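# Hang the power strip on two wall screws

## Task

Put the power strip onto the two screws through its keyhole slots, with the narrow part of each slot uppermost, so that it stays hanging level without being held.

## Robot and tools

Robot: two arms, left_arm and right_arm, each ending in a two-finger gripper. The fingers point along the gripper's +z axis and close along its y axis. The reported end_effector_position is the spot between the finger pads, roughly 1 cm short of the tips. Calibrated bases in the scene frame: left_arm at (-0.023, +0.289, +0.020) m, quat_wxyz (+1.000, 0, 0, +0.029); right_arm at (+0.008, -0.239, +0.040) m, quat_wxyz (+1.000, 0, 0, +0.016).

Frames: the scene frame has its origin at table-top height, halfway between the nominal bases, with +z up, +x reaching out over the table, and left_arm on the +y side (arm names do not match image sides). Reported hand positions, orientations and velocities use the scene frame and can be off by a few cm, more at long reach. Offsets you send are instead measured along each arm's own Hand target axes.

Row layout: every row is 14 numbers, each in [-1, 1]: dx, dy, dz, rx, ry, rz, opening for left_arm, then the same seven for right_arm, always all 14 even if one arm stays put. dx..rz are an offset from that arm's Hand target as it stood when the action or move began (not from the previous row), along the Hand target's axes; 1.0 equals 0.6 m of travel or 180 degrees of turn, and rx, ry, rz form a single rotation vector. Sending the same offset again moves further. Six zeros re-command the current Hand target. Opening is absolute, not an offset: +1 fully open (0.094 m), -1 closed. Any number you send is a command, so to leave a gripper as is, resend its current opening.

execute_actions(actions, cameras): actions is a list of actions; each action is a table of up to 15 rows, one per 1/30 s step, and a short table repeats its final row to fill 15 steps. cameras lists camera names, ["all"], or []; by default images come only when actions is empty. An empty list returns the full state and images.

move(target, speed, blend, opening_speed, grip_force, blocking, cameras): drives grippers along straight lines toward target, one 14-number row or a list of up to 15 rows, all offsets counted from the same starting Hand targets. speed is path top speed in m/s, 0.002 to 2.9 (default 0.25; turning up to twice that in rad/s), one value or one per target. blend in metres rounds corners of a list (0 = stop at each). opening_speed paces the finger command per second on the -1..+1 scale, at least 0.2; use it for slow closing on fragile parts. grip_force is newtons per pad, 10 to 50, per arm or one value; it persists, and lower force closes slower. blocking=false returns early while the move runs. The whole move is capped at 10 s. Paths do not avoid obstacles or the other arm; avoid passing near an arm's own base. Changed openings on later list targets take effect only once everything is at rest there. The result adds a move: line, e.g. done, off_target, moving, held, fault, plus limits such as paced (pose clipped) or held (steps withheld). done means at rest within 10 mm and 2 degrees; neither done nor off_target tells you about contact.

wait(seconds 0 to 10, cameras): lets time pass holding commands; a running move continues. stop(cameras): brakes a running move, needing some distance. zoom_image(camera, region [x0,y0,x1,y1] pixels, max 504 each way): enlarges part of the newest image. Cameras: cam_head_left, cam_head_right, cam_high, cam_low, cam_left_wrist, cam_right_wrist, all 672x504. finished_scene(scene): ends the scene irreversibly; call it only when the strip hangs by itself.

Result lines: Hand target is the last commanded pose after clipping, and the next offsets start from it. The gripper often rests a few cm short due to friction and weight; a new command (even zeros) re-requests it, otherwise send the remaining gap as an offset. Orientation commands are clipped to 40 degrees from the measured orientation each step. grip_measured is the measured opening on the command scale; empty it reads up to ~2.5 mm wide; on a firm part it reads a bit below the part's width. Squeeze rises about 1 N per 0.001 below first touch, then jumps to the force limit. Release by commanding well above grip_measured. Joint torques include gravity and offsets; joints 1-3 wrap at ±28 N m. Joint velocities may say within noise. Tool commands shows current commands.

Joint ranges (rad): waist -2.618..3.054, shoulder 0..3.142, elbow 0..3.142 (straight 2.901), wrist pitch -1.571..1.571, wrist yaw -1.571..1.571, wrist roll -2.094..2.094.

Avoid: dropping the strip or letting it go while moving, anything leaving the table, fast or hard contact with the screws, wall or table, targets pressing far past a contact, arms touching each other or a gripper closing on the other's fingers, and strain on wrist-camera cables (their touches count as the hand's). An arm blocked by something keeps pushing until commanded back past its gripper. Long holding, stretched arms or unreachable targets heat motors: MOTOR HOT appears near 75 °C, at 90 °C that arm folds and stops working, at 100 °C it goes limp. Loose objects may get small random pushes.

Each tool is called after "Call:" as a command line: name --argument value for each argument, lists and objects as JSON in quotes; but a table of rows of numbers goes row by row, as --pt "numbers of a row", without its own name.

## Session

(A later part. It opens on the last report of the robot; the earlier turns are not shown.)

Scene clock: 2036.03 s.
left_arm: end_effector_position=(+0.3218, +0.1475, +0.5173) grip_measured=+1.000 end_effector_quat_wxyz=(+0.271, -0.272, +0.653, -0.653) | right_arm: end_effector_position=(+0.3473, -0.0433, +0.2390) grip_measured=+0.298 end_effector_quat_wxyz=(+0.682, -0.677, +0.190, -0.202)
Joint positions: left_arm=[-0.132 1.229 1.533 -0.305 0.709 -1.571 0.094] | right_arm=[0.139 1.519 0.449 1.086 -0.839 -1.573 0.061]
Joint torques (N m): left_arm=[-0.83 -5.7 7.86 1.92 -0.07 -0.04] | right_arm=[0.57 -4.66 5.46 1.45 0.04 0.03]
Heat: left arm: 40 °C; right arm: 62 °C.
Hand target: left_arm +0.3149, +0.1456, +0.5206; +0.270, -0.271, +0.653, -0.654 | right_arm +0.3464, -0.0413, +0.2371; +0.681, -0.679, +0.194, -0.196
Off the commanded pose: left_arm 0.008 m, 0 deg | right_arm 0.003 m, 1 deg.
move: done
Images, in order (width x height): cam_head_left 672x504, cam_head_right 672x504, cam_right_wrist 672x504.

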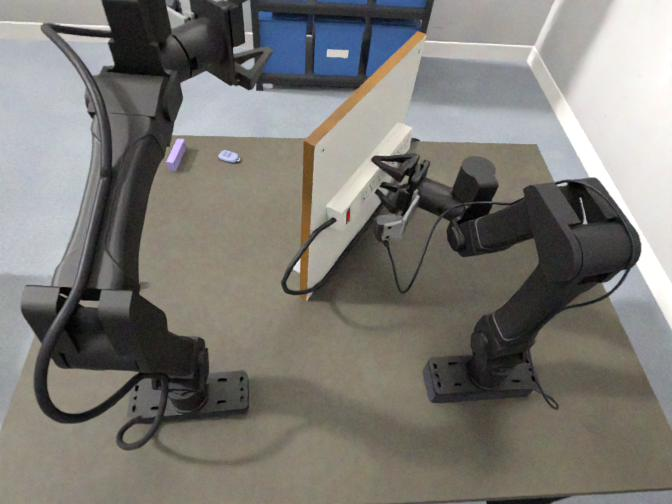

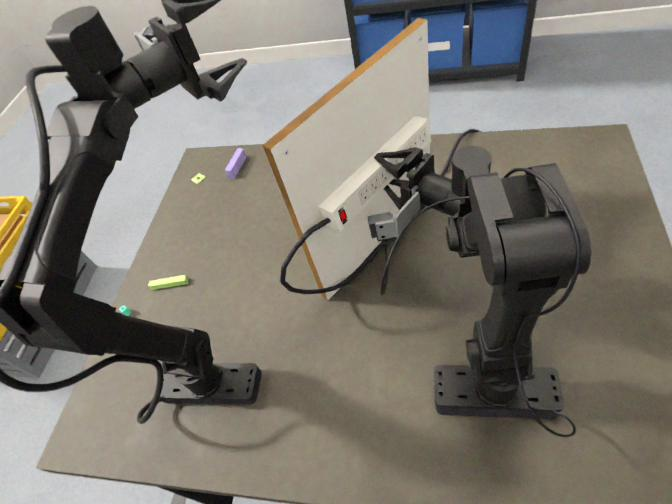

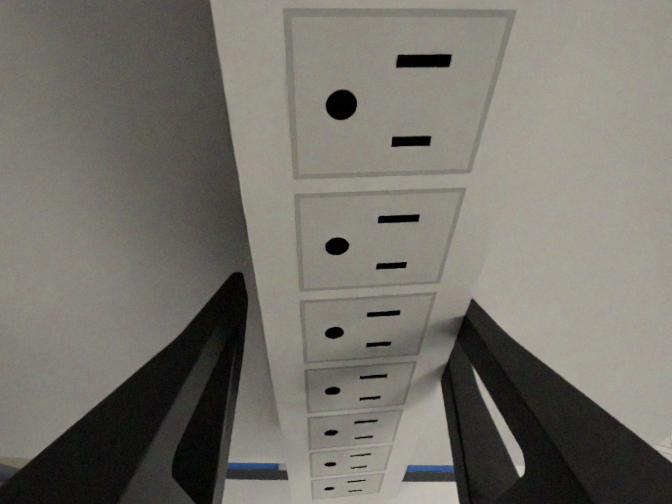

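Call:
move --target '[0,0,0,0,0,0,1, 0,0,0,0,0,0,0.6]' --speed 0.03 --opening_speed 0.5

Call:
move --target '[0,0,0,0,0,0,1, 0,0,-0.2,0,0,0,0.6]' --speed 0.1 --cameras '["cam_head_left","cam_head_right","cam_right_wrist"]'

Call:
zoom_image --camera "cam_head_left" --region '[310, 110, 430, 230]'

Call:
zoom_image --camera "cam_head_right" --region '[310, 110, 430, 230]'

Scene clock: 2041.43 s.
left_arm: end_effector_position=(+0.3218, +0.1475, +0.5173) grip_measured=+1.000 end_effector_quat_wxyz=(+0.271, -0.272, +0.653, -0.653) | right_arm: end_effector_position=(+0.3473, -0.0433, +0.2389) grip_measured=+0.598 end_effector_quat_wxyz=(+0.682, -0.677, +0.190, -0.201)
Joint positions: left_arm=[-0.132 1.229 1.533 -0.305 0.709 -1.571 0.094] | right_arm=[0.139 1.519 0.449 1.085 -0.839 -1.573 0.075]
Joint torques (N m): left_arm=[-0.84 -5.71 7.86 1.92 -0.07 -0.05] | right_arm=[0.58 -4.66 5.39 1.47 0.05 0.04]
Heat: left arm: 40 °C; right arm: 61 °C.
Hand target: left_arm +0.3149, +0.1456, +0.5206; +0.270, -0.271, +0.653, -0.654 | right_arm +0.3464, -0.0413, +0.2371; +0.681, -0.679, +0.194, -0.196
Off the commanded pose: left_arm 0.008 m, 0 deg | right_arm 0.003 m, 1 deg.
move: done

Scene clock: 2043.43 s.
left_arm: end_effector_position=(+0.3218, +0.1475, +0.5173) grip_measured=+1.000 end_effector_quat_wxyz=(+0.271, -0.272, +0.653, -0.653) | right_arm: end_effector_position=(+0.2874, -0.1430, +0.2392) grip_measured=+0.598 end_effector_quat_wxyz=(+0.680, -0.679, +0.185, -0.206)
Joint positions: left_arm=[-0.132 1.229 1.533 -0.305 0.709 -1.571 0.094] | right_arm=[-0.338 1.261 0.257 1.039 -1.317 -1.566 0.075]
Joint torques (N m): left_arm=[-0.84 -5.71 7.86 1.92 -0.07 -0.04] | right_arm=[-0.55 -3.96 4.33 1.13 -0.12 0.11]
Heat: left arm: 40 °C; right arm: 61 °C.
Hand target: left_arm +0.3149, +0.1456, +0.5206; +0.270, -0.271, +0.653, -0.654 | right_arm +0.2828, -0.1430, +0.2367; +0.681, -0.679, +0.194, -0.196
Off the commanded pose: left_arm 0.008 m, 0 deg | right_arm 0.005 m, 2 deg.
move: done
Images, in order (width x height): cam_head_left 672x504, cam_head_right 672x504, cam_right_wrist 672x504.

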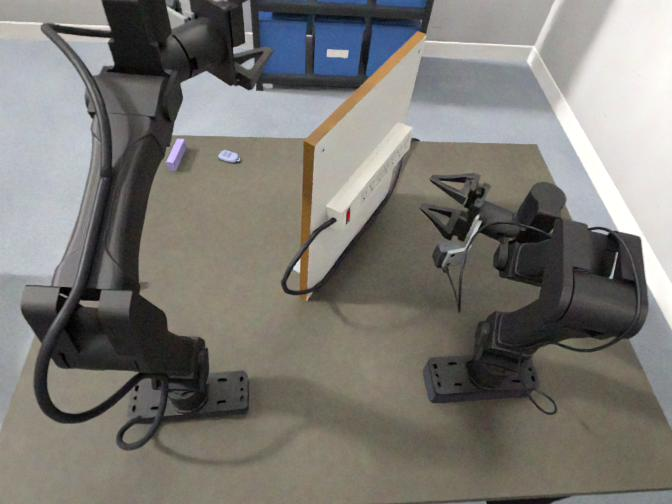

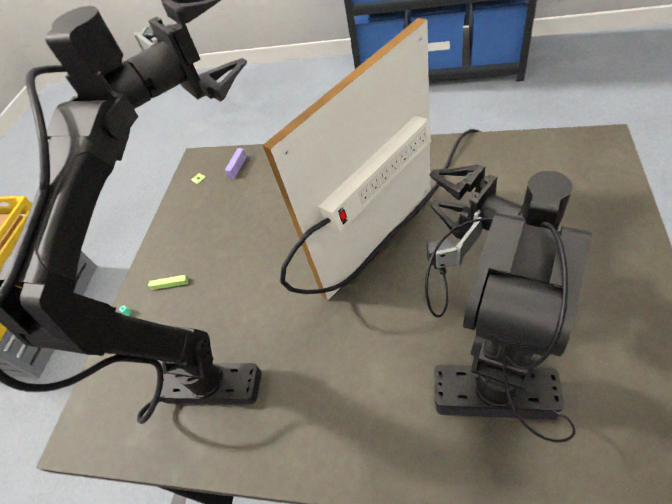

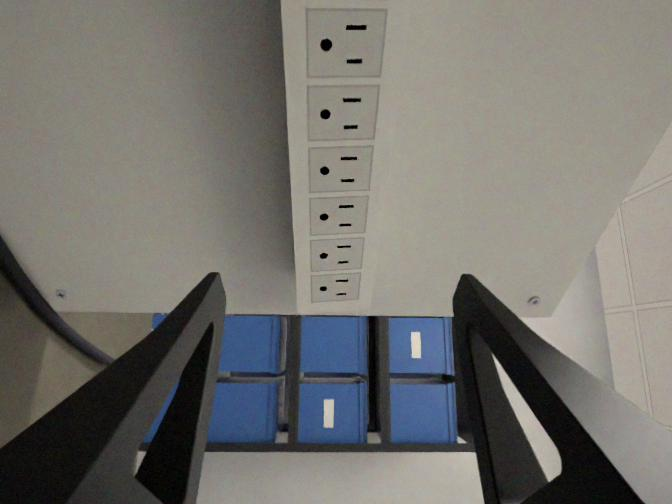

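Scaled by 4.200.

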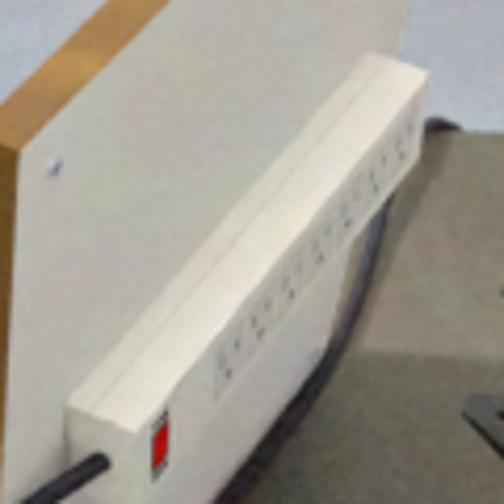

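Scaled by 4.200.

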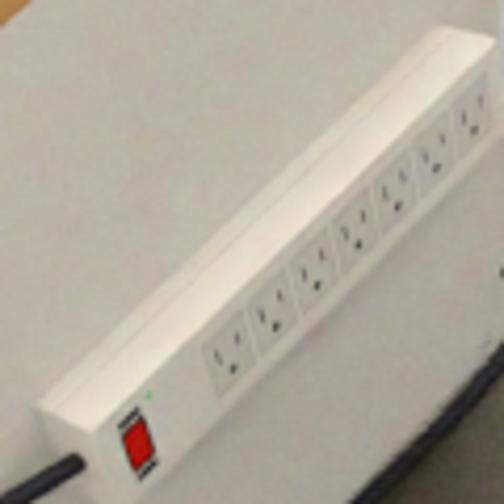

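Call:
finished_scene --scene 1

The scene is finished: the task was done.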